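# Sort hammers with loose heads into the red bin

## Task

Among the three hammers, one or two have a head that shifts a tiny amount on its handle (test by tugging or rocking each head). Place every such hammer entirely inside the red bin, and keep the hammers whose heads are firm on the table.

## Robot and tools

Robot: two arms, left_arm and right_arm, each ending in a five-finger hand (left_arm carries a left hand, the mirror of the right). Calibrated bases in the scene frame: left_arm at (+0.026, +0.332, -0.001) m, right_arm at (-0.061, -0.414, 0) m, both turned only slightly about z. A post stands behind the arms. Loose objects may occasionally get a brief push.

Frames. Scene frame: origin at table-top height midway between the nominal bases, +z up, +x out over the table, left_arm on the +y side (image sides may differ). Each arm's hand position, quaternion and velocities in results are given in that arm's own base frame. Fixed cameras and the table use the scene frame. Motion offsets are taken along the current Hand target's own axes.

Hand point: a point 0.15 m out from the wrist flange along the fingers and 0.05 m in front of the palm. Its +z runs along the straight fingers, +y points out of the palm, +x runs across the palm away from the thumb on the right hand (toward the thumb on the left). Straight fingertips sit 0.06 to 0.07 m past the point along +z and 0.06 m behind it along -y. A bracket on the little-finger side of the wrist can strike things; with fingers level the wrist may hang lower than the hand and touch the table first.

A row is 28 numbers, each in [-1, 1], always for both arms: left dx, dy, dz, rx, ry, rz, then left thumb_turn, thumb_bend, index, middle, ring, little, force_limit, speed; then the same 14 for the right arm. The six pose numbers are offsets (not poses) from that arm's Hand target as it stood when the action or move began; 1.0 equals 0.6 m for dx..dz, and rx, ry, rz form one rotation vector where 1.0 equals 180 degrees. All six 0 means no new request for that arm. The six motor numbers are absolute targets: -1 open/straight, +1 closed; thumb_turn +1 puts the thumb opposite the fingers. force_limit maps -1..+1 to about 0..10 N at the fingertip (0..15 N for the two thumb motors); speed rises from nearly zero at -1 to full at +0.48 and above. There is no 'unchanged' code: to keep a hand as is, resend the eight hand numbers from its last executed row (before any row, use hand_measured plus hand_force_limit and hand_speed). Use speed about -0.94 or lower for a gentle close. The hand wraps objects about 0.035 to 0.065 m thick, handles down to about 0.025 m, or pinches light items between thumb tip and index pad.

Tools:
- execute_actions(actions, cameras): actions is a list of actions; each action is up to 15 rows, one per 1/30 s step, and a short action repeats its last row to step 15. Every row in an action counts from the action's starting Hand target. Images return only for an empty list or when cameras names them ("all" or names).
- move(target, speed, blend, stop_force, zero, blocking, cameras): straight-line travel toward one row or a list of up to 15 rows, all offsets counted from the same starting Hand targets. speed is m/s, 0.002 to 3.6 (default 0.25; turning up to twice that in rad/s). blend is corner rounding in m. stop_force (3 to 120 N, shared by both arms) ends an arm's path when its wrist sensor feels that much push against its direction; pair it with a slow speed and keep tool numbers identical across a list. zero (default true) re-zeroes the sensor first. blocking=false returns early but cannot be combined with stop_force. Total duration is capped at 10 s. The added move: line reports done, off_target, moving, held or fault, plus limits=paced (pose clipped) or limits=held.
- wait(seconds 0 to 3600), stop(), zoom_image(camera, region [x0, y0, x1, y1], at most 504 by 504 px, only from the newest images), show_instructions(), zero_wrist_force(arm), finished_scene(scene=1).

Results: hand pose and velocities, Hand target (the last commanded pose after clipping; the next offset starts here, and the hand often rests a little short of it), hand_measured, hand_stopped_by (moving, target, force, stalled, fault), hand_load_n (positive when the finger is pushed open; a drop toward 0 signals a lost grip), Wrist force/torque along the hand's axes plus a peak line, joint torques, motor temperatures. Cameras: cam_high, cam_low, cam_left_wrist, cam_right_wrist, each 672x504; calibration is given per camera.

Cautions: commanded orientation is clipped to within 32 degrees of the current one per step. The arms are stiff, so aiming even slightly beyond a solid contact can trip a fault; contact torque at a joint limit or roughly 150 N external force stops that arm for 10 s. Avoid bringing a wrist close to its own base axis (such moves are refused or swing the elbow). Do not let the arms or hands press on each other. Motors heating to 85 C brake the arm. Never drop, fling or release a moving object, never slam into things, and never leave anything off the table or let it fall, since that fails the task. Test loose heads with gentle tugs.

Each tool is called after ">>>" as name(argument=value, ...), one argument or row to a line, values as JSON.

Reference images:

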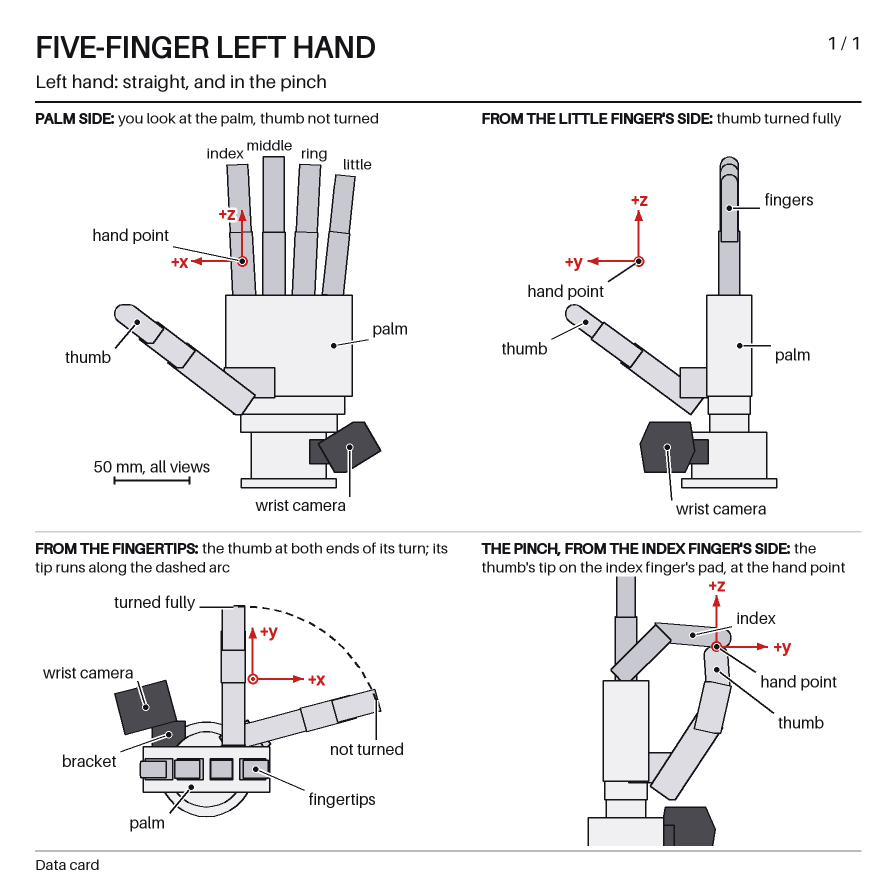

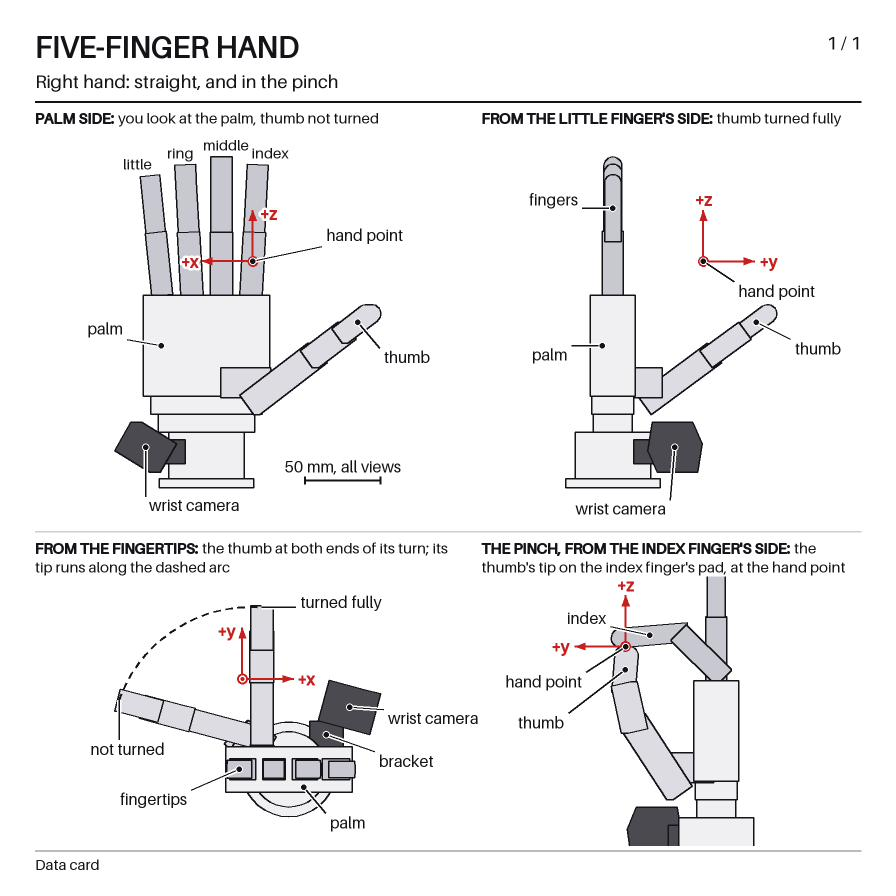

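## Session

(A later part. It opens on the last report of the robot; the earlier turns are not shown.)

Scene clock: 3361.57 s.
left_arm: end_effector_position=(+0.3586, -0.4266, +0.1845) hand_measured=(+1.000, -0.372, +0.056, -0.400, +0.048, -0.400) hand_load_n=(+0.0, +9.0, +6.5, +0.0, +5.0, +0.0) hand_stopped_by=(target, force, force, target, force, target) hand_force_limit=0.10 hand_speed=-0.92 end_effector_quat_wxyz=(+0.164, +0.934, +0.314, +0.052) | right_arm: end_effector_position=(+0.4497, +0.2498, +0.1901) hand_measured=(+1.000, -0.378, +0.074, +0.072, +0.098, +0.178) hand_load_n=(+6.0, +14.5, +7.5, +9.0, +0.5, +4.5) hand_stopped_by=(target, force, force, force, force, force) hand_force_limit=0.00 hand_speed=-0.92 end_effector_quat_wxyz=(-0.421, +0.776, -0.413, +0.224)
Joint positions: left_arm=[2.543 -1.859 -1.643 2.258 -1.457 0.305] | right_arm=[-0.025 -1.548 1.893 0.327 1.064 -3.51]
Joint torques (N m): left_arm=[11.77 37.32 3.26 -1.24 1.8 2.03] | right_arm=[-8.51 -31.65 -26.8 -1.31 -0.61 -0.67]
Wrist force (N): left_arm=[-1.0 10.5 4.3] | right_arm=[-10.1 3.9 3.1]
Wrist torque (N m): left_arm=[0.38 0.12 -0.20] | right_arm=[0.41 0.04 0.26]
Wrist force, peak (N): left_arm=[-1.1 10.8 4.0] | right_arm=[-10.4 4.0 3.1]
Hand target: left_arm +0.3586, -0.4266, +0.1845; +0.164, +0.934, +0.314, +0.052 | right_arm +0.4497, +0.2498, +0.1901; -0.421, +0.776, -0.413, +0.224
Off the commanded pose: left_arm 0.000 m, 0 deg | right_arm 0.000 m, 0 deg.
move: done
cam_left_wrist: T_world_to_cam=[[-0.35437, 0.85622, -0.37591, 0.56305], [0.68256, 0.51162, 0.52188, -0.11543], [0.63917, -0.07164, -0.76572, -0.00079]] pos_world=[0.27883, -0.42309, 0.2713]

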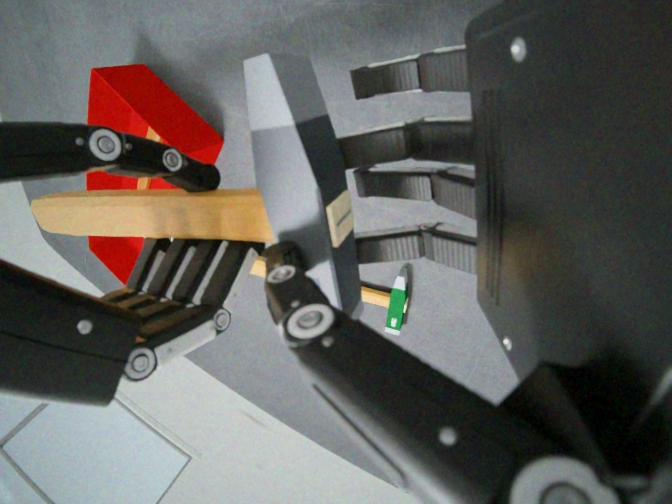

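>>> move(
  target=[0,0.001254,0.000456,0,0,0,1,0.1,0.6,-0.4,0.6,-0.4,0.1,-0.92,0,0,0,0,0,0,1,0.05,0.6,0.5,0.6,0.6,0.0,-0.92],
  speed=0.01,
)

>>> move(
  target=[0,0.000627,0.000228,0,0,0,1,0.1,0.6,-0.4,0.6,-0.4,0.1,-0.92,0,0,0,0,0,0,1,0.05,0.6,0.5,0.6,0.6,0.0,-0.92],
  speed=0.01,
)

>>> move(
  target=[0,0.000627,0.000228,0,0,0,1,0.1,0.6,-0.4,0.6,-0.4,0.1,-0.92,0,0,0,0,0,0,1,0.05,0.6,0.5,0.6,0.6,0.0,-0.92],
  speed=0.01,
  cameras=["cam_left_wrist"],
)

>>> zoom_image(
  camera="cam_left_wrist",
  region=[260, 140, 380, 260],
)

Scene clock: 3370.33 s.
left_arm: end_effector_position=(+0.3591, -0.4272, +0.1845) hand_measured=(+1.000, -0.372, +0.056, -0.400, +0.048, -0.400) hand_load_n=(+0.0, +8.0, +7.5, +0.0, +5.5, +0.0) hand_stopped_by=(target, force, force, target, force, target) hand_force_limit=0.10 hand_speed=-0.92 end_effector_quat_wxyz=(+0.164, +0.934, +0.314, +0.052) | right_arm: end_effector_position=(+0.4497, +0.2498, +0.1901) hand_measured=(+1.000, -0.378, +0.074, +0.072, +0.098, +0.178) hand_load_n=(+5.0, +15.0, +8.0, +9.0, +0.5, +4.0) hand_stopped_by=(target, force, force, force, force, force) hand_force_limit=0.00 hand_speed=-0.92 end_effector_quat_wxyz=(-0.421, +0.776, -0.413, +0.224)
Joint positions: left_arm=[2.543 -1.861 -1.641 2.257 -1.457 0.304] | right_arm=[-0.025 -1.548 1.893 0.327 1.064 -3.51]
Joint torques (N m): left_arm=[-13.97 24.16 28.62 -4.15 -2.18 -2.04] | right_arm=[-7.38 -31.22 -26.86 -1.42 -0.01 -0.59]
Wrist force (N): left_arm=[-0.4 -2.6 -0.3] | right_arm=[2.8 4.7 3.0]
Wrist torque (N m): left_arm=[-0.16 -0.05 0.14] | right_arm=[0.48 -0.31 0.29]
Wrist force, peak (N): left_arm=[-1.2 10.9 4.2] | right_arm=[-10.7 3.9 3.1]
Hand target: left_arm +0.3591, -0.4272, +0.1845; +0.164, +0.934, +0.314, +0.052 | right_arm +0.4497, +0.2498, +0.1901; -0.421, +0.776, -0.413, +0.224
Off the commanded pose: left_arm 0.000 m, 0 deg | right_arm 0.000 m, 0 deg.
move: done

Scene clock: 3370.83 s.
left_arm: end_effector_position=(+0.3594, -0.4275, +0.1845) hand_measured=(+1.000, -0.372, +0.056, -0.400, +0.048, -0.400) hand_load_n=(+0.0, +8.0, +7.5, +0.0, +6.0, +0.0) hand_stopped_by=(target, force, force, target, force, target) hand_force_limit=0.10 hand_speed=-0.92 end_effector_quat_wxyz=(+0.164, +0.934, +0.314, +0.052) | right_arm: end_effector_position=(+0.4497, +0.2498, +0.1901) hand_measured=(+1.000, -0.378, +0.074, +0.072, +0.098, +0.178) hand_load_n=(+4.0, +15.0, +8.0, +9.0, +0.5, +3.5) hand_stopped_by=(target, force, force, force, force, force) hand_force_limit=0.00 hand_speed=-0.92 end_effector_quat_wxyz=(-0.421, +0.776, -0.413, +0.224)
Joint positions: left_arm=[2.542 -1.862 -1.639 2.257 -1.458 0.304] | right_arm=[-0.025 -1.548 1.893 0.327 1.064 -3.51]
Joint torques (N m): left_arm=[-13.74 24.21 30.1 -3.36 -1.96 -1.95] | right_arm=[-6.5 -31.34 -25.17 -1.03 0.12 -0.55]
Wrist force (N): left_arm=[-0.3 -5.0 -1.0] | right_arm=[5.0 5.0 3.1]
Wrist torque (N m): left_arm=[-0.18 -0.08 0.22] | right_arm=[0.51 -0.30 0.26]
Wrist force, peak (N): left_arm=[0.0 -6.1 -1.5] | right_arm=[6.5 5.1 3.2]
Hand target: left_arm +0.3594, -0.4276, +0.1845; +0.164, +0.934, +0.314, +0.052 | right_arm +0.4497, +0.2498, +0.1901; -0.421, +0.776, -0.413, +0.224
Off the commanded pose: left_arm 0.000 m, 0 deg | right_arm 0.000 m, 0 deg.
move: done

Scene clock: 3371.33 s.
left_arm: end_effector_position=(+0.3596, -0.4279, +0.1845) hand_measured=(+1.000, -0.372, +0.056, -0.400, +0.048, -0.400) hand_load_n=(+0.0, +7.5, +8.5, +0.0, +5.5, +0.0) hand_stopped_by=(target, force, force, target, force, target) hand_force_limit=0.10 hand_speed=-0.92 end_effector_quat_wxyz=(+0.164, +0.934, +0.314, +0.052) | right_arm: end_effector_position=(+0.4497, +0.2498, +0.1901) hand_measured=(+1.000, -0.378, +0.074, +0.072, +0.098, +0.178) hand_load_n=(+2.0, +15.0, +8.0, +9.0, +0.0, +3.5) hand_stopped_by=(target, force, force, force, force, force) hand_force_limit=0.00 hand_speed=-0.92 end_effector_quat_wxyz=(-0.421, +0.776, -0.413, +0.224)
Joint positions: left_arm=[2.542 -1.862 -1.638 2.257 -1.458 0.304] | right_arm=[-0.025 -1.548 1.893 0.327 1.064 -3.51]
Joint torques (N m): left_arm=[-14.28 24.49 30.5 -3.16 -1.83 -1.97] | right_arm=[-5.32 -30.26 -26.71 -0.64 -0.06 -0.31]
Wrist force (N): left_arm=[0.1 -7.8 -1.6] | right_arm=[7.6 4.7 2.4]
Wrist torque (N m): left_arm=[-0.32 -0.09 0.25] | right_arm=[0.50 -0.39 0.29]
Wrist force, peak (N): left_arm=[0.1 -7.8 -1.6] | right_arm=[7.5 5.0 2.6]
Hand target: left_arm +0.3596, -0.4279, +0.1845; +0.164, +0.934, +0.314, +0.052 | right_arm +0.4497, +0.2498, +0.1901; -0.421, +0.776, -0.413, +0.224
Off the commanded pose: left_arm 0.000 m, 0 deg | right_arm 0.000 m, 0 deg.
move: done
cam_left_wrist: T_world_to_cam=[[-0.35437, 0.85622, -0.37591, 0.56452], [0.68256, 0.51162, 0.52188, -0.11545], [0.63917, -0.07164, -0.76572, -0.00152]] pos_world=[0.27983, -0.4244, 0.2713]

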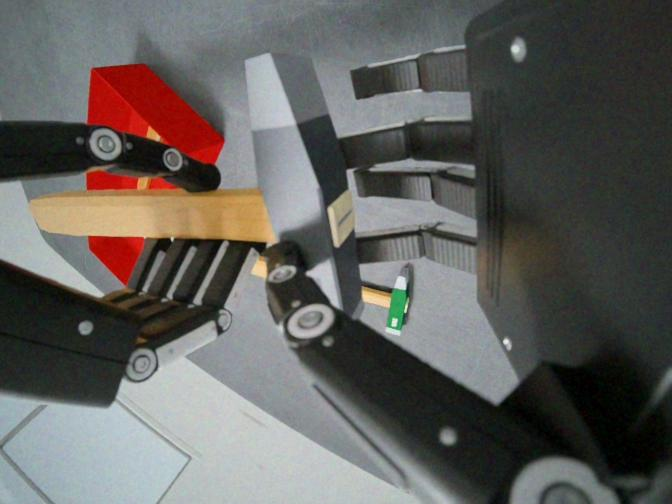

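Scaled by 4.200 from the camera's image (finer frame: 960x720).

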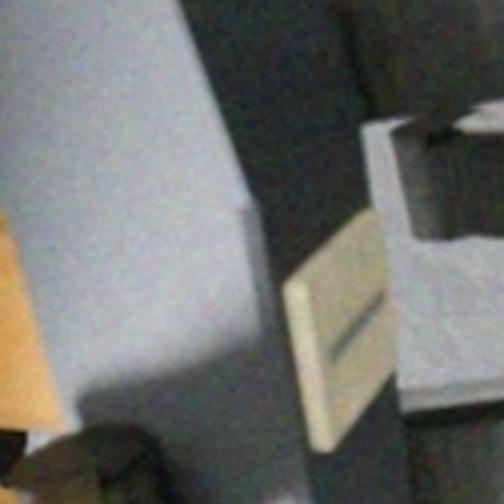

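>>> move(
  target=[0,-0.00094,-0.00034,0,0,0,1,0.1,0.6,-0.4,0.6,-0.4,0.1,-0.92,0,0,0,0,0,0,1,0.05,0.6,0.5,0.6,0.6,0.0,-0.92],
  speed=0.01,
)

>>> move(
  target=[0,0,0,0,0,0,1,-0.6,-0.3,-0.4,-0.3,-0.4,0.1,-0.8,0,0,0,0,0,0,1,0.05,0.6,0.5,0.6,0.6,0.0,-0.92],
  speed=0.01,
  cameras=["cam_left_wrist"],
)

Scene clock: 3380.33 s.
left_arm: end_effector_position=(+0.3592, -0.4274, +0.1845) hand_measured=(+1.000, -0.372, +0.056, -0.400, +0.048, -0.400) hand_load_n=(+0.0, +8.0, +8.0, +0.0, +5.5, +0.0) hand_stopped_by=(target, force, force, target, force, target) hand_force_limit=0.10 hand_speed=-0.92 end_effector_quat_wxyz=(+0.164, +0.934, +0.314, +0.052) | right_arm: end_effector_position=(+0.4497, +0.2498, +0.1901) hand_measured=(+1.000, -0.378, +0.074, +0.072, +0.098, +0.178) hand_load_n=(+3.0, +15.5, +8.0, +8.5, +0.0, +4.0) hand_stopped_by=(target, force, force, force, force, force) hand_force_limit=0.00 hand_speed=-0.92 end_effector_quat_wxyz=(-0.421, +0.776, -0.413, +0.224)
Joint positions: left_arm=[2.542 -1.861 -1.64 2.257 -1.458 0.304] | right_arm=[-0.025 -1.548 1.893 0.327 1.064 -3.51]
Joint torques (N m): left_arm=[10.73 37.89 5.73 0.38 2.61 2.27] | right_arm=[0.48 -31.7 -25.27 2.1 0.41 -0.2]
Wrist force (N): left_arm=[0.1 2.9 1.9] | right_arm=[-2.8 4.4 2.6]
Wrist torque (N m): left_arm=[0.18 -0.01 -0.01] | right_arm=[0.46 -0.07 0.27]
Wrist force, peak (N): left_arm=[0.4 -8.0 -1.7] | right_arm=[8.0 5.2 2.7]
Hand target: left_arm +0.3592, -0.4274, +0.1845; +0.164, +0.934, +0.314, +0.052 | right_arm +0.4497, +0.2498, +0.1901; -0.421, +0.776, -0.413, +0.224
Off the commanded pose: left_arm 0.000 m, 0 deg | right_arm 0.000 m, 0 deg.
move: done

Scene clock: 3381.40 s.
left_arm: end_effector_position=(+0.3592, -0.4274, +0.1845) hand_measured=(+1.000, -0.600, -0.300, -0.400, -0.300, -0.400) hand_load_n=(+0.0, +0.0, +0.0, +0.0, +0.0, +0.0) hand_stopped_by=(target, target, target, target, target, target) hand_force_limit=0.10 hand_speed=-0.80 end_effector_quat_wxyz=(+0.164, +0.934, +0.314, +0.052) | right_arm: end_effector_position=(+0.4497, +0.2498, +0.1901) hand_measured=(+1.000, -0.378, +0.074, +0.072, +0.098, +0.178) hand_load_n=(+3.0, +16.0, +7.5, +8.5, +0.0, +3.0) hand_stopped_by=(target, force, force, force, force, force) hand_force_limit=0.00 hand_speed=-0.92 end_effector_quat_wxyz=(-0.421, +0.776, -0.413, +0.224)
Joint positions: left_arm=[2.542 -1.861 -1.64 2.257 -1.457 0.304] | right_arm=[-0.025 -1.548 1.893 0.327 1.064 -3.51]
Joint torques (N m): left_arm=[11.06 32.15 7.5 -0.2 2.21 2.15] | right_arm=[3.42 -31.36 -25.12 2.38 0.7 0.05]
Wrist force (N): left_arm=[0.2 0.1 -0.3] | right_arm=[0.4 5.9 2.8]
Wrist torque (N m): left_arm=[0.02 -0.07 0.05] | right_arm=[0.57 -0.18 0.24]
Wrist force, peak (N): left_arm=[0.0 3.3 1.9] | right_arm=[-1.1 6.9 3.6]
Hand target: left_arm +0.3592, -0.4274, +0.1845; +0.164, +0.934, +0.314, +0.052 | right_arm +0.4497, +0.2498, +0.1901; -0.421, +0.776, -0.413, +0.224
Off the commanded pose: left_arm 0.000 m, 0 deg | right_arm 0.000 m, 0 deg.
move: done
cam_left_wrist: T_world_to_cam=[[-0.35437, 0.85622, -0.37591, 0.56395], [0.68256, 0.51162, 0.52188, -0.11543], [0.63917, -0.07164, -0.76572, -0.00123]] pos_world=[0.27943, -0.4239, 0.2713]

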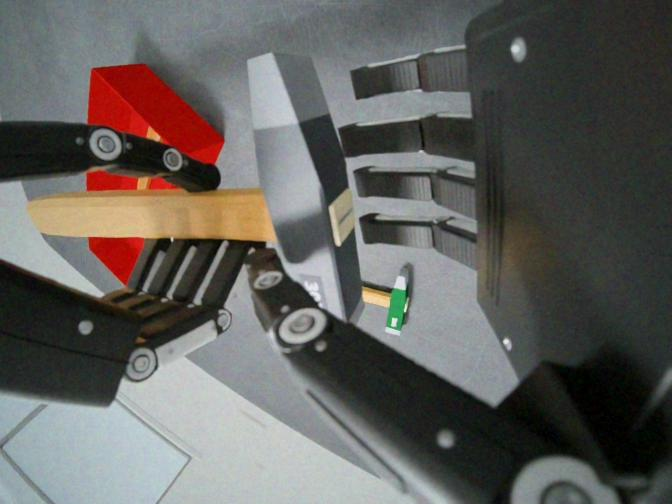

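>>> move(
  target=[
    [0,-0.118,-0.114,0,0,0,1,-0.6,-0.3,-0.4,-0.3,-0.4,0.1,-0.8,0,0,0,0,0,0,1,0.05,0.6,0.5,0.6,0.6,0.0,-0.92],
    [0.2145,-0.3677,-0.392,0,0,0,1,-0.6,-0.3,-0.4,-0.3,-0.4,0.1,-0.8,0,0,0,0,0,0,1,0.05,0.6,0.5,0.6,0.6,0.0,-0.92],
  ],
  speed=[0.08,0.3],
  blend=0.02,
)

>>> move(
  target=[0,0,0,0,0,0,1,-0.6,-0.3,-0.4,-0.3,-0.4,0.1,-0.8,-0.1953,0.17,0.1973,0,0.027,0.0176,1,0.05,0.6,0.5,0.6,0.6,0.0,-0.92],
  speed=0.15,
)

>>> move(
  target=[0,0,0,0,0,0,1,-0.6,-0.3,-0.4,-0.3,-0.4,0.1,-0.8,0,0.035,0.0227,0,0,0,1,0.05,0.6,0.5,0.6,0.6,0.0,-0.92],
  speed=0.01,
  stop_force=3,
  cameras=["cam_right_wrist"],
)

Scene clock: 3400.70 s.
left_arm: end_effector_position=(+0.2894, -0.1202, +0.3304) hand_measured=(+1.000, -0.600, -0.300, -0.400, -0.300, -0.400) hand_load_n=(+0.0, +0.0, +0.0, +0.0, +0.0, +0.0) hand_stopped_by=(target, target, target, target, target, target) hand_force_limit=0.10 hand_speed=-0.80 end_effector_quat_wxyz=(+0.164, +0.934, +0.314, +0.052) | right_arm: end_effector_position=(+0.4497, +0.2498, +0.1901) hand_measured=(+1.000, -0.378, +0.074, +0.072, +0.098, +0.178) hand_load_n=(+3.0, +16.0, +7.5, +8.5, +0.0, +3.0) hand_stopped_by=(target, force, force, force, force, force) hand_force_limit=0.00 hand_speed=-0.92 end_effector_quat_wxyz=(-0.421, +0.776, -0.413, +0.224)
Joint positions: left_arm=[3.822 -1.164 -2 1.576 -1.226 1.606] | right_arm=[-0.025 -1.548 1.893 0.327 1.064 -3.51]
Joint torques (N m): left_arm=[10.75 7.07 6.71 -5.4 3.14 2.27] | right_arm=[7.06 -29.73 -24.03 2.55 1.12 0.55]
Wrist force (N): left_arm=[0.2 0.1 0.3] | right_arm=[0.4 5.6 2.9]
Wrist torque (N m): left_arm=[-0.02 -0.06 -0.01] | right_arm=[0.52 -0.19 0.24]
Wrist force, peak (N): left_arm=[-0.2 0.9 0.8] | right_arm=[0.4 6.0 3.0]
Hand target: left_arm +0.2894, -0.1202, +0.3304; +0.164, +0.934, +0.314, +0.052 | right_arm +0.4497, +0.2498, +0.1901; -0.421, +0.776, -0.413, +0.224
Off the commanded pose: left_arm 0.000 m, 0 deg | right_arm 0.000 m, 0 deg.
move: done

Scene clock: 3402.50 s.
left_arm: end_effector_position=(+0.2894, -0.1202, +0.3304) hand_measured=(+1.000, -0.600, -0.300, -0.400, -0.300, -0.400) hand_load_n=(+0.0, +0.0, +0.0, +0.0, +0.0, +0.0) hand_stopped_by=(target, target, target, target, target, target) hand_force_limit=0.10 hand_speed=-0.80 end_effector_quat_wxyz=(+0.164, +0.934, +0.314, +0.052) | right_arm: end_effector_position=(+0.4207, +0.3715, +0.0402) hand_measured=(+1.000, -0.378, +0.074, +0.072, +0.098, +0.178) hand_load_n=(+3.0, +15.5, +8.0, +8.5, +0.0, +3.0) hand_stopped_by=(target, force, force, force, force, force) hand_force_limit=0.00 hand_speed=-0.92 end_effector_quat_wxyz=(-0.410, +0.754, -0.452, +0.245)
Joint positions: left_arm=[3.822 -1.164 -2 1.576 -1.226 1.606] | right_arm=[0.395 -1.288 2.013 -0.148 1.49 -3.194]
Joint torques (N m): left_arm=[10.89 6.98 6.65 -5.44 3.07 2.24] | right_arm=[8.38 -20.12 -25.8 -2.8 2.3 1.76]
Wrist force (N): left_arm=[0.2 0.2 0.4] | right_arm=[0.4 5.7 2.7]
Wrist torque (N m): left_arm=[0.00 -0.06 -0.02] | right_arm=[0.54 -0.20 0.06]
Wrist force, peak (N): left_arm=[0.6 -0.1 0.2] | right_arm=[-1.0 6.9 3.6]
Hand target: left_arm +0.2894, -0.1202, +0.3304; +0.164, +0.934, +0.314, +0.052 | right_arm +0.4207, +0.3715, +0.0401; -0.410, +0.754, -0.452, +0.245
Off the commanded pose: left_arm 0.000 m, 0 deg | right_arm 0.000 m, 0 deg.
move: done

Scene clock: 3405.73 s.
left_arm: end_effector_position=(+0.2894, -0.1202, +0.3304) hand_measured=(+1.000, -0.600, -0.300, -0.400, -0.300, -0.400) hand_load_n=(+0.0, +0.0, +0.0, +0.0, +0.5, +0.0) hand_stopped_by=(target, target, target, target, target, target) hand_force_limit=0.10 hand_speed=-0.80 end_effector_quat_wxyz=(+0.164, +0.934, +0.314, +0.052) | right_arm: end_effector_position=(+0.4206, +0.3715, +0.0195) hand_measured=(+1.000, -0.378, +0.074, +0.072, +0.098, +0.178) hand_load_n=(+3.0, +16.0, +7.0, +7.5, +0.0, +3.0) hand_stopped_by=(target, force, force, force, force, force) hand_force_limit=0.00 hand_speed=-0.92 end_effector_quat_wxyz=(-0.410, +0.754, -0.452, +0.245)
Joint positions: left_arm=[3.822 -1.164 -2 1.576 -1.226 1.606] | right_arm=[0.395 -1.25 2.032 -0.204 1.49 -3.194]
Joint torques (N m): left_arm=[10.85 6.89 6.59 -5.31 3.05 2.23] | right_arm=[6.37 -42.27 -23.35 1.71 2.47 0.98]
Wrist force (N): left_arm=[0.5 0.0 0.3] | right_arm=[0.5 3.1 0.5]
Wrist torque (N m): left_arm=[-0.04 -0.11 0.01] | right_arm=[0.54 -0.15 0.00]
Wrist force, peak (N): left_arm=[0.7 -0.1 0.3] | right_arm=[0.6 6.1 3.0]
Hand target: left_arm +0.2894, -0.1202, +0.3304; +0.164, +0.934, +0.314, +0.052 | right_arm +0.4207, +0.3715, +0.0195; -0.410, +0.754, -0.452, +0.245 (not the last commanded pose)
Off the commanded pose: left_arm 0.000 m, 0 deg | right_arm 0.004 m, 0 deg.
move: contact (right_arm)
cam_right_wrist: T_world_to_cam=[[-0.33281, -0.51453, -0.79025, 0.34279], [-0.89642, 0.43273, 0.09577, 0.21242], [0.29269, 0.74027, -0.60525, -0.27326]] pos_world=[0.38449, 0.28675, 0.08515]

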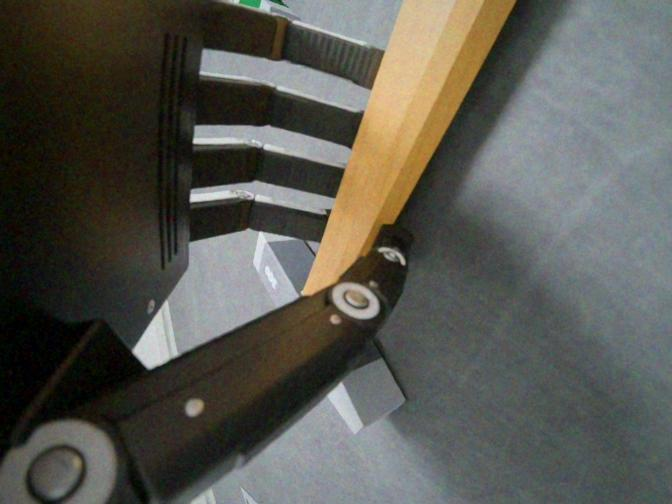

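>>> move(
  target=[0,0,0,0,0,0,1,-0.6,-0.3,-0.4,-0.3,-0.4,0.1,-0.8,0,0.0014,0.0009,0,0,0,1,0.05,0.6,0.5,0.6,0.6,0.0,-0.92],
  speed=0.008,
)

Scene clock: 3420.37 s.
left_arm: end_effector_position=(+0.2894, -0.1202, +0.3304) hand_measured=(+1.000, -0.600, -0.300, -0.400, -0.300, -0.400) hand_load_n=(+0.0, +0.0, +0.0, +0.0, +0.0, +0.0) hand_stopped_by=(target, target, target, target, target, target) hand_force_limit=0.10 hand_speed=-0.80 end_effector_quat_wxyz=(+0.164, +0.934, +0.314, +0.052) | right_arm: end_effector_position=(+0.4207, +0.3715, +0.0186) hand_measured=(+1.000, -0.378, +0.074, +0.072, +0.098, +0.178) hand_load_n=(+3.0, +18.0, +4.5, +2.5, +0.0, +1.5) hand_stopped_by=(target, force, force, force, force, force) hand_force_limit=0.00 hand_speed=-0.92 end_effector_quat_wxyz=(-0.410, +0.754, -0.452, +0.245)
Joint positions: left_arm=[3.822 -1.164 -2 1.576 -1.226 1.606] | right_arm=[0.395 -1.249 2.033 -0.207 1.49 -3.194]
Joint torques (N m): left_arm=[11.01 6.88 6.29 -5.46 3.1 2.24] | right_arm=[-0.25 -5.27 2.58 0.36 2.29 -1.58]
Wrist force (N): left_arm=[0.5 0.0 0.3] | right_arm=[-0.3 -19.7 -13.6]
Wrist torque (N m): left_arm=[-0.03 -0.11 0.01] | right_arm=[0.01 0.20 -0.51]
Wrist force, peak (N): left_arm=[0.6 0.2 -0.1] | right_arm=[-0.3 -19.7 -13.6]
Hand target: left_arm +0.2894, -0.1202, +0.3304; +0.164, +0.934, +0.314, +0.052 | right_arm +0.4207, +0.3715, +0.0185; -0.410, +0.754, -0.452, +0.245
Off the commanded pose: left_arm 0.000 m, 0 deg | right_arm 0.000 m, 0 deg.
move: done

>>> move(
  target=[0,0,0,0,0,0,1,-0.6,-0.3,-0.4,-0.3,-0.4,0.1,-0.8,0,-0.00112,-0.00073,0,0,0,1,0.05,0.6,0.5,0.6,0.6,0.0,-0.92],
  speed=0.008,
)

Scene clock: 3424.27 s.
left_arm: end_effector_position=(+0.2894, -0.1202, +0.3304) hand_measured=(+1.000, -0.600, -0.300, -0.400, -0.300, -0.400) hand_load_n=(+0.0, -0.5, +0.0, +0.0, +0.0, +0.0) hand_stopped_by=(target, target, target, target, target, target) hand_force_limit=0.10 hand_speed=-0.80 end_effector_quat_wxyz=(+0.164, +0.934, +0.314, +0.052) | right_arm: end_effector_position=(+0.4206, +0.3715, +0.0192) hand_measured=(+1.000, -0.378, +0.074, +0.072, +0.098, +0.178) hand_load_n=(+3.0, +16.5, +7.0, +6.5, +0.0, +2.5) hand_stopped_by=(target, force, force, force, force, force) hand_force_limit=0.00 hand_speed=-0.92 end_effector_quat_wxyz=(-0.410, +0.754, -0.452, +0.245)
Joint positions: left_arm=[3.822 -1.164 -2 1.576 -1.226 1.606] | right_arm=[0.395 -1.25 2.032 -0.205 1.49 -3.194]
Joint torques (N m): left_arm=[10.74 6.95 6.5 -5.43 2.97 2.34] | right_arm=[-5.19 -37.09 -21.71 3.81 2.02 -2.09]
Wrist force (N): left_arm=[0.2 0.0 0.1] | right_arm=[0.6 -4.7 -2.9]
Wrist torque (N m): left_arm=[-0.03 -0.06 -0.01] | right_arm=[0.43 -0.09 -0.17]
Wrist force, peak (N): left_arm=[0.5 -0.1 0.3] | right_arm=[-0.1 -25.2 -14.2]
Hand target: left_arm +0.2894, -0.1202, +0.3304; +0.164, +0.934, +0.314, +0.052 | right_arm +0.4207, +0.3715, +0.0193; -0.410, +0.754, -0.452, +0.245
Off the commanded pose: left_arm 0.000 m, 0 deg | right_arm 0.000 m, 0 deg.
move: done

>>> move(
  target=[0,0,0,0,0,0,1,-0.6,-0.3,-0.4,-0.3,-0.4,0.1,-0.8,0,-0.0003,-0.0002,0,0,0,1,0.05,0.6,0.5,0.6,0.6,0.0,-0.92],
  speed=0.008,
)

>>> move(
  target=[0,0,0,0,0,0,1,-0.6,-0.3,-0.4,-0.3,-0.4,0.1,-0.8,0,0,0,0,0,0,1,-0.40,0.05,0.05,0.07,0.14,0.0,-0.97],
  speed=0.008,
)

>>> move(
  target=[0,0,0,0,0,0,1,-0.6,-0.3,-0.4,-0.3,-0.4,0.1,-0.8,0,0,0,0,0,0,1,-0.46,-0.02,0.03,0.0,0.0,0.0,-0.93],
  speed=0.008,
  cameras=["cam_right_wrist"],
)

Scene clock: 3434.77 s.
left_arm: end_effector_position=(+0.2894, -0.1202, +0.3304) hand_measured=(+1.000, -0.600, -0.300, -0.400, -0.300, -0.400) hand_load_n=(+0.0, +0.0, +0.0, +0.0, -0.5, +0.0) hand_stopped_by=(target, target, target, target, target, target) hand_force_limit=0.10 hand_speed=-0.80 end_effector_quat_wxyz=(+0.164, +0.934, +0.314, +0.052) | right_arm: end_effector_position=(+0.4206, +0.3715, +0.0195) hand_measured=(+1.000, -0.378, +0.074, +0.072, +0.098, +0.178) hand_load_n=(+3.0, +16.0, +7.5, +7.5, +0.0, +3.0) hand_stopped_by=(target, force, force, force, force, force) hand_force_limit=0.00 hand_speed=-0.92 end_effector_quat_wxyz=(-0.410, +0.754, -0.452, +0.245)
Joint positions: left_arm=[3.822 -1.164 -2 1.576 -1.226 1.606] | right_arm=[0.395 -1.251 2.032 -0.204 1.49 -3.194]
Joint torques (N m): left_arm=[10.89 7.19 7 -5.44 3 2.27] | right_arm=[-9.2 -43 -25.95 2.54 1.4 -1.65]
Wrist force (N): left_arm=[0.4 0.1 0.0] | right_arm=[0.9 3.8 1.4]
Wrist torque (N m): left_arm=[0.01 -0.11 0.00] | right_arm=[0.57 -0.23 0.04]
Wrist force, peak (N): left_arm=[0.6 0.0 0.1] | right_arm=[0.7 -4.3 -2.7]
Hand target: left_arm +0.2894, -0.1202, +0.3304; +0.164, +0.934, +0.314, +0.052 | right_arm +0.4207, +0.3715, +0.0195; -0.410, +0.754, -0.452, +0.245
Off the commanded pose: left_arm 0.000 m, 0 deg | right_arm 0.000 m, 0 deg.
move: done

Scene clock: 3435.50 s.
left_arm: end_effector_position=(+0.2894, -0.1202, +0.3304) hand_measured=(+1.000, -0.600, -0.300, -0.400, -0.300, -0.400) hand_load_n=(+0.0, +0.0, +0.0, +0.0, +0.0, +0.0) hand_stopped_by=(target, target, target, target, target, target) hand_force_limit=0.10 hand_speed=-0.80 end_effector_quat_wxyz=(+0.164, +0.934, +0.314, +0.052) | right_arm: end_effector_position=(+0.4206, +0.3715, +0.0195) hand_measured=(+1.000, -0.402, +0.050, +0.050, +0.070, +0.140) hand_load_n=(+1.0, +5.0, +0.0, +0.0, +0.0, +0.0) hand_stopped_by=(target, moving, target, target, target, target) hand_force_limit=0.00 hand_speed=-0.97 end_effector_quat_wxyz=(-0.410, +0.754, -0.452, +0.245)
Joint positions: left_arm=[3.822 -1.164 -2 1.576 -1.226 1.606] | right_arm=[0.395 -1.251 2.032 -0.204 1.49 -3.194]
Joint torques (N m): left_arm=[10.77 6.99 6.96 -5.39 2.92 2.24] | right_arm=[-7.84 -37.95 -23.48 -2.39 1.24 -1.97]
Wrist force (N): left_arm=[0.3 0.1 -0.1] | right_arm=[0.8 1.3 -3.1]
Wrist torque (N m): left_arm=[0.01 -0.08 -0.01] | right_arm=[0.41 -0.10 0.02]
Wrist force, peak (N): left_arm=[0.6 0.2 0.1] | right_arm=[0.7 3.9 -5.5]
Hand target: left_arm +0.2894, -0.1202, +0.3304; +0.164, +0.934, +0.314, +0.052 | right_arm +0.4207, +0.3715, +0.0195; -0.410, +0.754, -0.452, +0.245
Off the commanded pose: left_arm 0.000 m, 0 deg | right_arm 0.000 m, 0 deg.
move: done

Scene clock: 3436.47 s.
left_arm: end_effector_position=(+0.2894, -0.1202, +0.3304) hand_measured=(+1.000, -0.600, -0.300, -0.400, -0.300, -0.400) hand_load_n=(+0.0, -0.5, +0.0, +0.0, +0.0, +0.0) hand_stopped_by=(target, target, target, target, target, target) hand_force_limit=0.10 hand_speed=-0.80 end_effector_quat_wxyz=(+0.164, +0.934, +0.314, +0.052) | right_arm: end_effector_position=(+0.4207, +0.3715, +0.0195) hand_measured=(+1.000, -0.460, -0.020, +0.030, +0.000, +0.000) hand_load_n=(+0.0, +0.0, +0.0, +0.0, +0.0, +0.0) hand_stopped_by=(target, target, target, target, target, target) hand_force_limit=0.00 hand_speed=-0.93 end_effector_quat_wxyz=(-0.410, +0.754, -0.452, +0.245)
Joint positions: left_arm=[3.822 -1.164 -2 1.576 -1.226 1.606] | right_arm=[0.395 -1.251 2.032 -0.204 1.49 -3.194]
Joint torques (N m): left_arm=[10.67 7.49 7.04 -5.39 2.96 2.2] | right_arm=[-8.12 -31.63 -21.32 -0.51 0.94 -1.85]
Wrist force (N): left_arm=[0.5 0.1 0.1] | right_arm=[0.7 0.0 0.1]
Wrist torque (N m): left_arm=[0.00 -0.12 0.01] | right_arm=[0.34 -0.18 -0.02]
Wrist force, peak (N): left_arm=[0.5 0.3 0.0] | right_arm=[0.6 1.2 -3.1]
Hand target: left_arm +0.2894, -0.1202, +0.3304; +0.164, +0.934, +0.314, +0.052 | right_arm +0.4207, +0.3715, +0.0195; -0.410, +0.754, -0.452, +0.245
Off the commanded pose: left_arm 0.000 m, 0 deg | right_arm 0.000 m, 0 deg.
move: done
cam_right_wrist: T_world_to_cam=[[-0.3328, -0.51451, -0.79027, 0.34286], [-0.8964, 0.4328, 0.09571, 0.21239], [0.29278, 0.74025, -0.60524, -0.27323]] pos_world=[0.38449, 0.28675, 0.08525]

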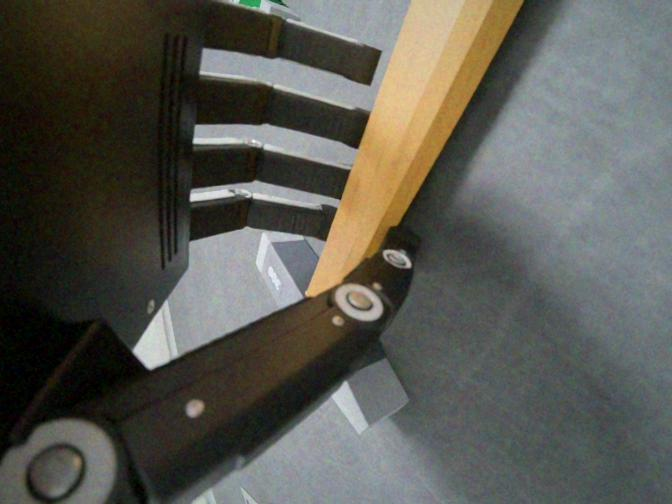

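>>> move(
  target=[
    [0,0,0,0,0,0,1,-0.6,-0.3,-0.4,-0.3,-0.4,0.1,-0.8,0,-0.028,-0.0182,0,0,0,1,-0.46,-0.02,0.03,0.0,0.0,0.0,-0.93],
    [0,0,0,0,0,0,1,-0.6,-0.3,-0.4,-0.3,-0.4,0.1,-0.8,0,-0.2098,-0.1363,0,0,0,1,-0.46,-0.02,0.03,0.0,0.0,0.0,-0.93],
  ],
  speed=[0.03,0.12],
  blend=0.005,
  cameras=["cam_high","cam_right_wrist"],
)

Scene clock: 3446.13 s.
left_arm: end_effector_position=(+0.2894, -0.1202, +0.3304) hand_measured=(+1.000, -0.600, -0.300, -0.400, -0.300, -0.400) hand_load_n=(+0.0, +0.0, +0.0, +0.0, +0.0, +0.0) hand_stopped_by=(target, target, target, target, target, target) hand_force_limit=0.10 hand_speed=-0.80 end_effector_quat_wxyz=(+0.164, +0.934, +0.314, +0.052) | right_arm: end_effector_position=(+0.4205, +0.3714, +0.1696) hand_measured=(+1.000, -0.460, -0.020, +0.030, +0.000, +0.000) hand_load_n=(+0.0, +0.0, +0.0, +0.0, +0.0, +0.0) hand_stopped_by=(target, target, target, target, target, target) hand_force_limit=0.00 hand_speed=-0.93 end_effector_quat_wxyz=(-0.410, +0.754, -0.452, +0.245)
Joint positions: left_arm=[3.822 -1.164 -2 1.576 -1.226 1.606] | right_arm=[0.395 -1.458 1.837 0.198 1.49 -3.194]
Joint torques (N m): left_arm=[10.96 6.61 6.71 -5.28 2.88 2.26] | right_arm=[-10.07 -37.69 -28.16 2.45 -1.95 -2.25]
Wrist force (N): left_arm=[0.3 -0.1 0.3] | right_arm=[0.5 1.5 0.6]
Wrist torque (N m): left_arm=[-0.05 -0.09 0.00] | right_arm=[0.41 -0.19 0.04]
Wrist force, peak (N): left_arm=[0.7 0.2 0.1] | right_arm=[0.3 1.9 0.8]
Hand target: left_arm +0.2894, -0.1202, +0.3304; +0.164, +0.934, +0.314, +0.052 | right_arm +0.4205, +0.3714, +0.1696; -0.410, +0.754, -0.452, +0.245
Off the commanded pose: left_arm 0.000 m, 0 deg | right_arm 0.000 m, 0 deg.
move: done
cam_right_wrist: T_world_to_cam=[[-0.33281, -0.51453, -0.79025, 0.46132], [-0.89642, 0.43273, 0.09577, 0.198], [0.29269, 0.74027, -0.60525, -0.18231]] pos_world=[0.38438, 0.28665, 0.23525]

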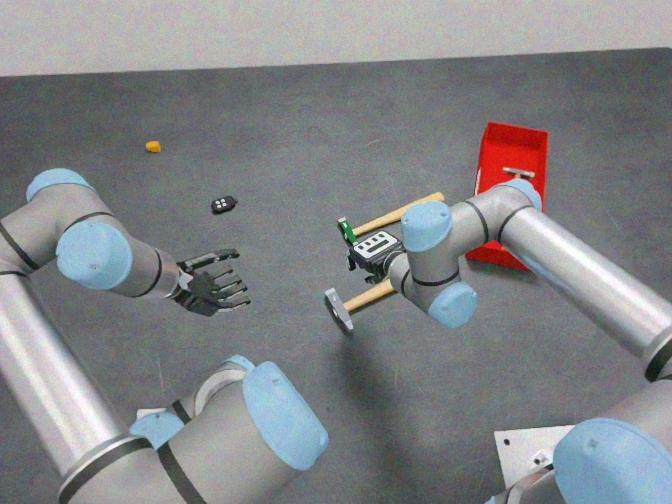

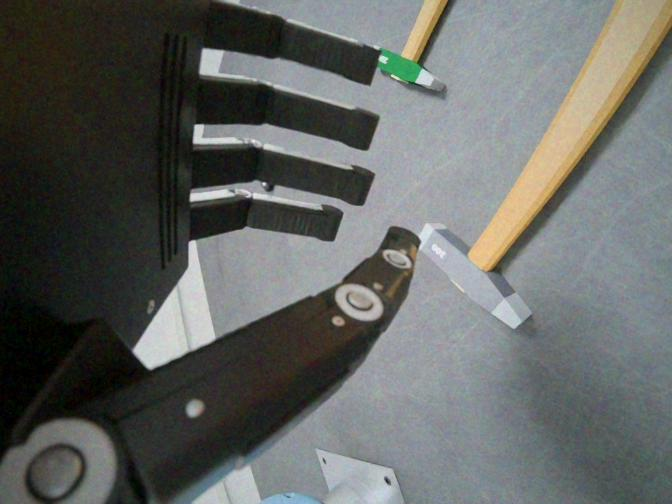

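>>> zoom_image(
  camera="cam_high",
  region=[440, 100, 580, 290],
)

Scaled by 2.653.

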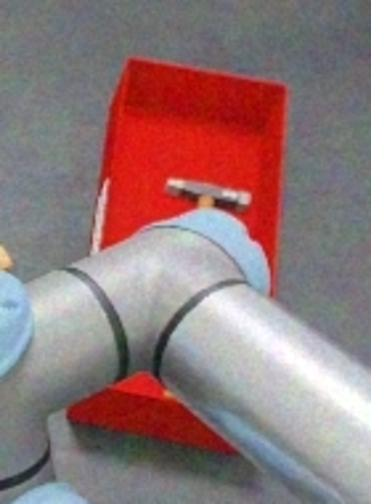

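>>> finished_scene(
  scene=1,
)

The scene is finished: the task was done.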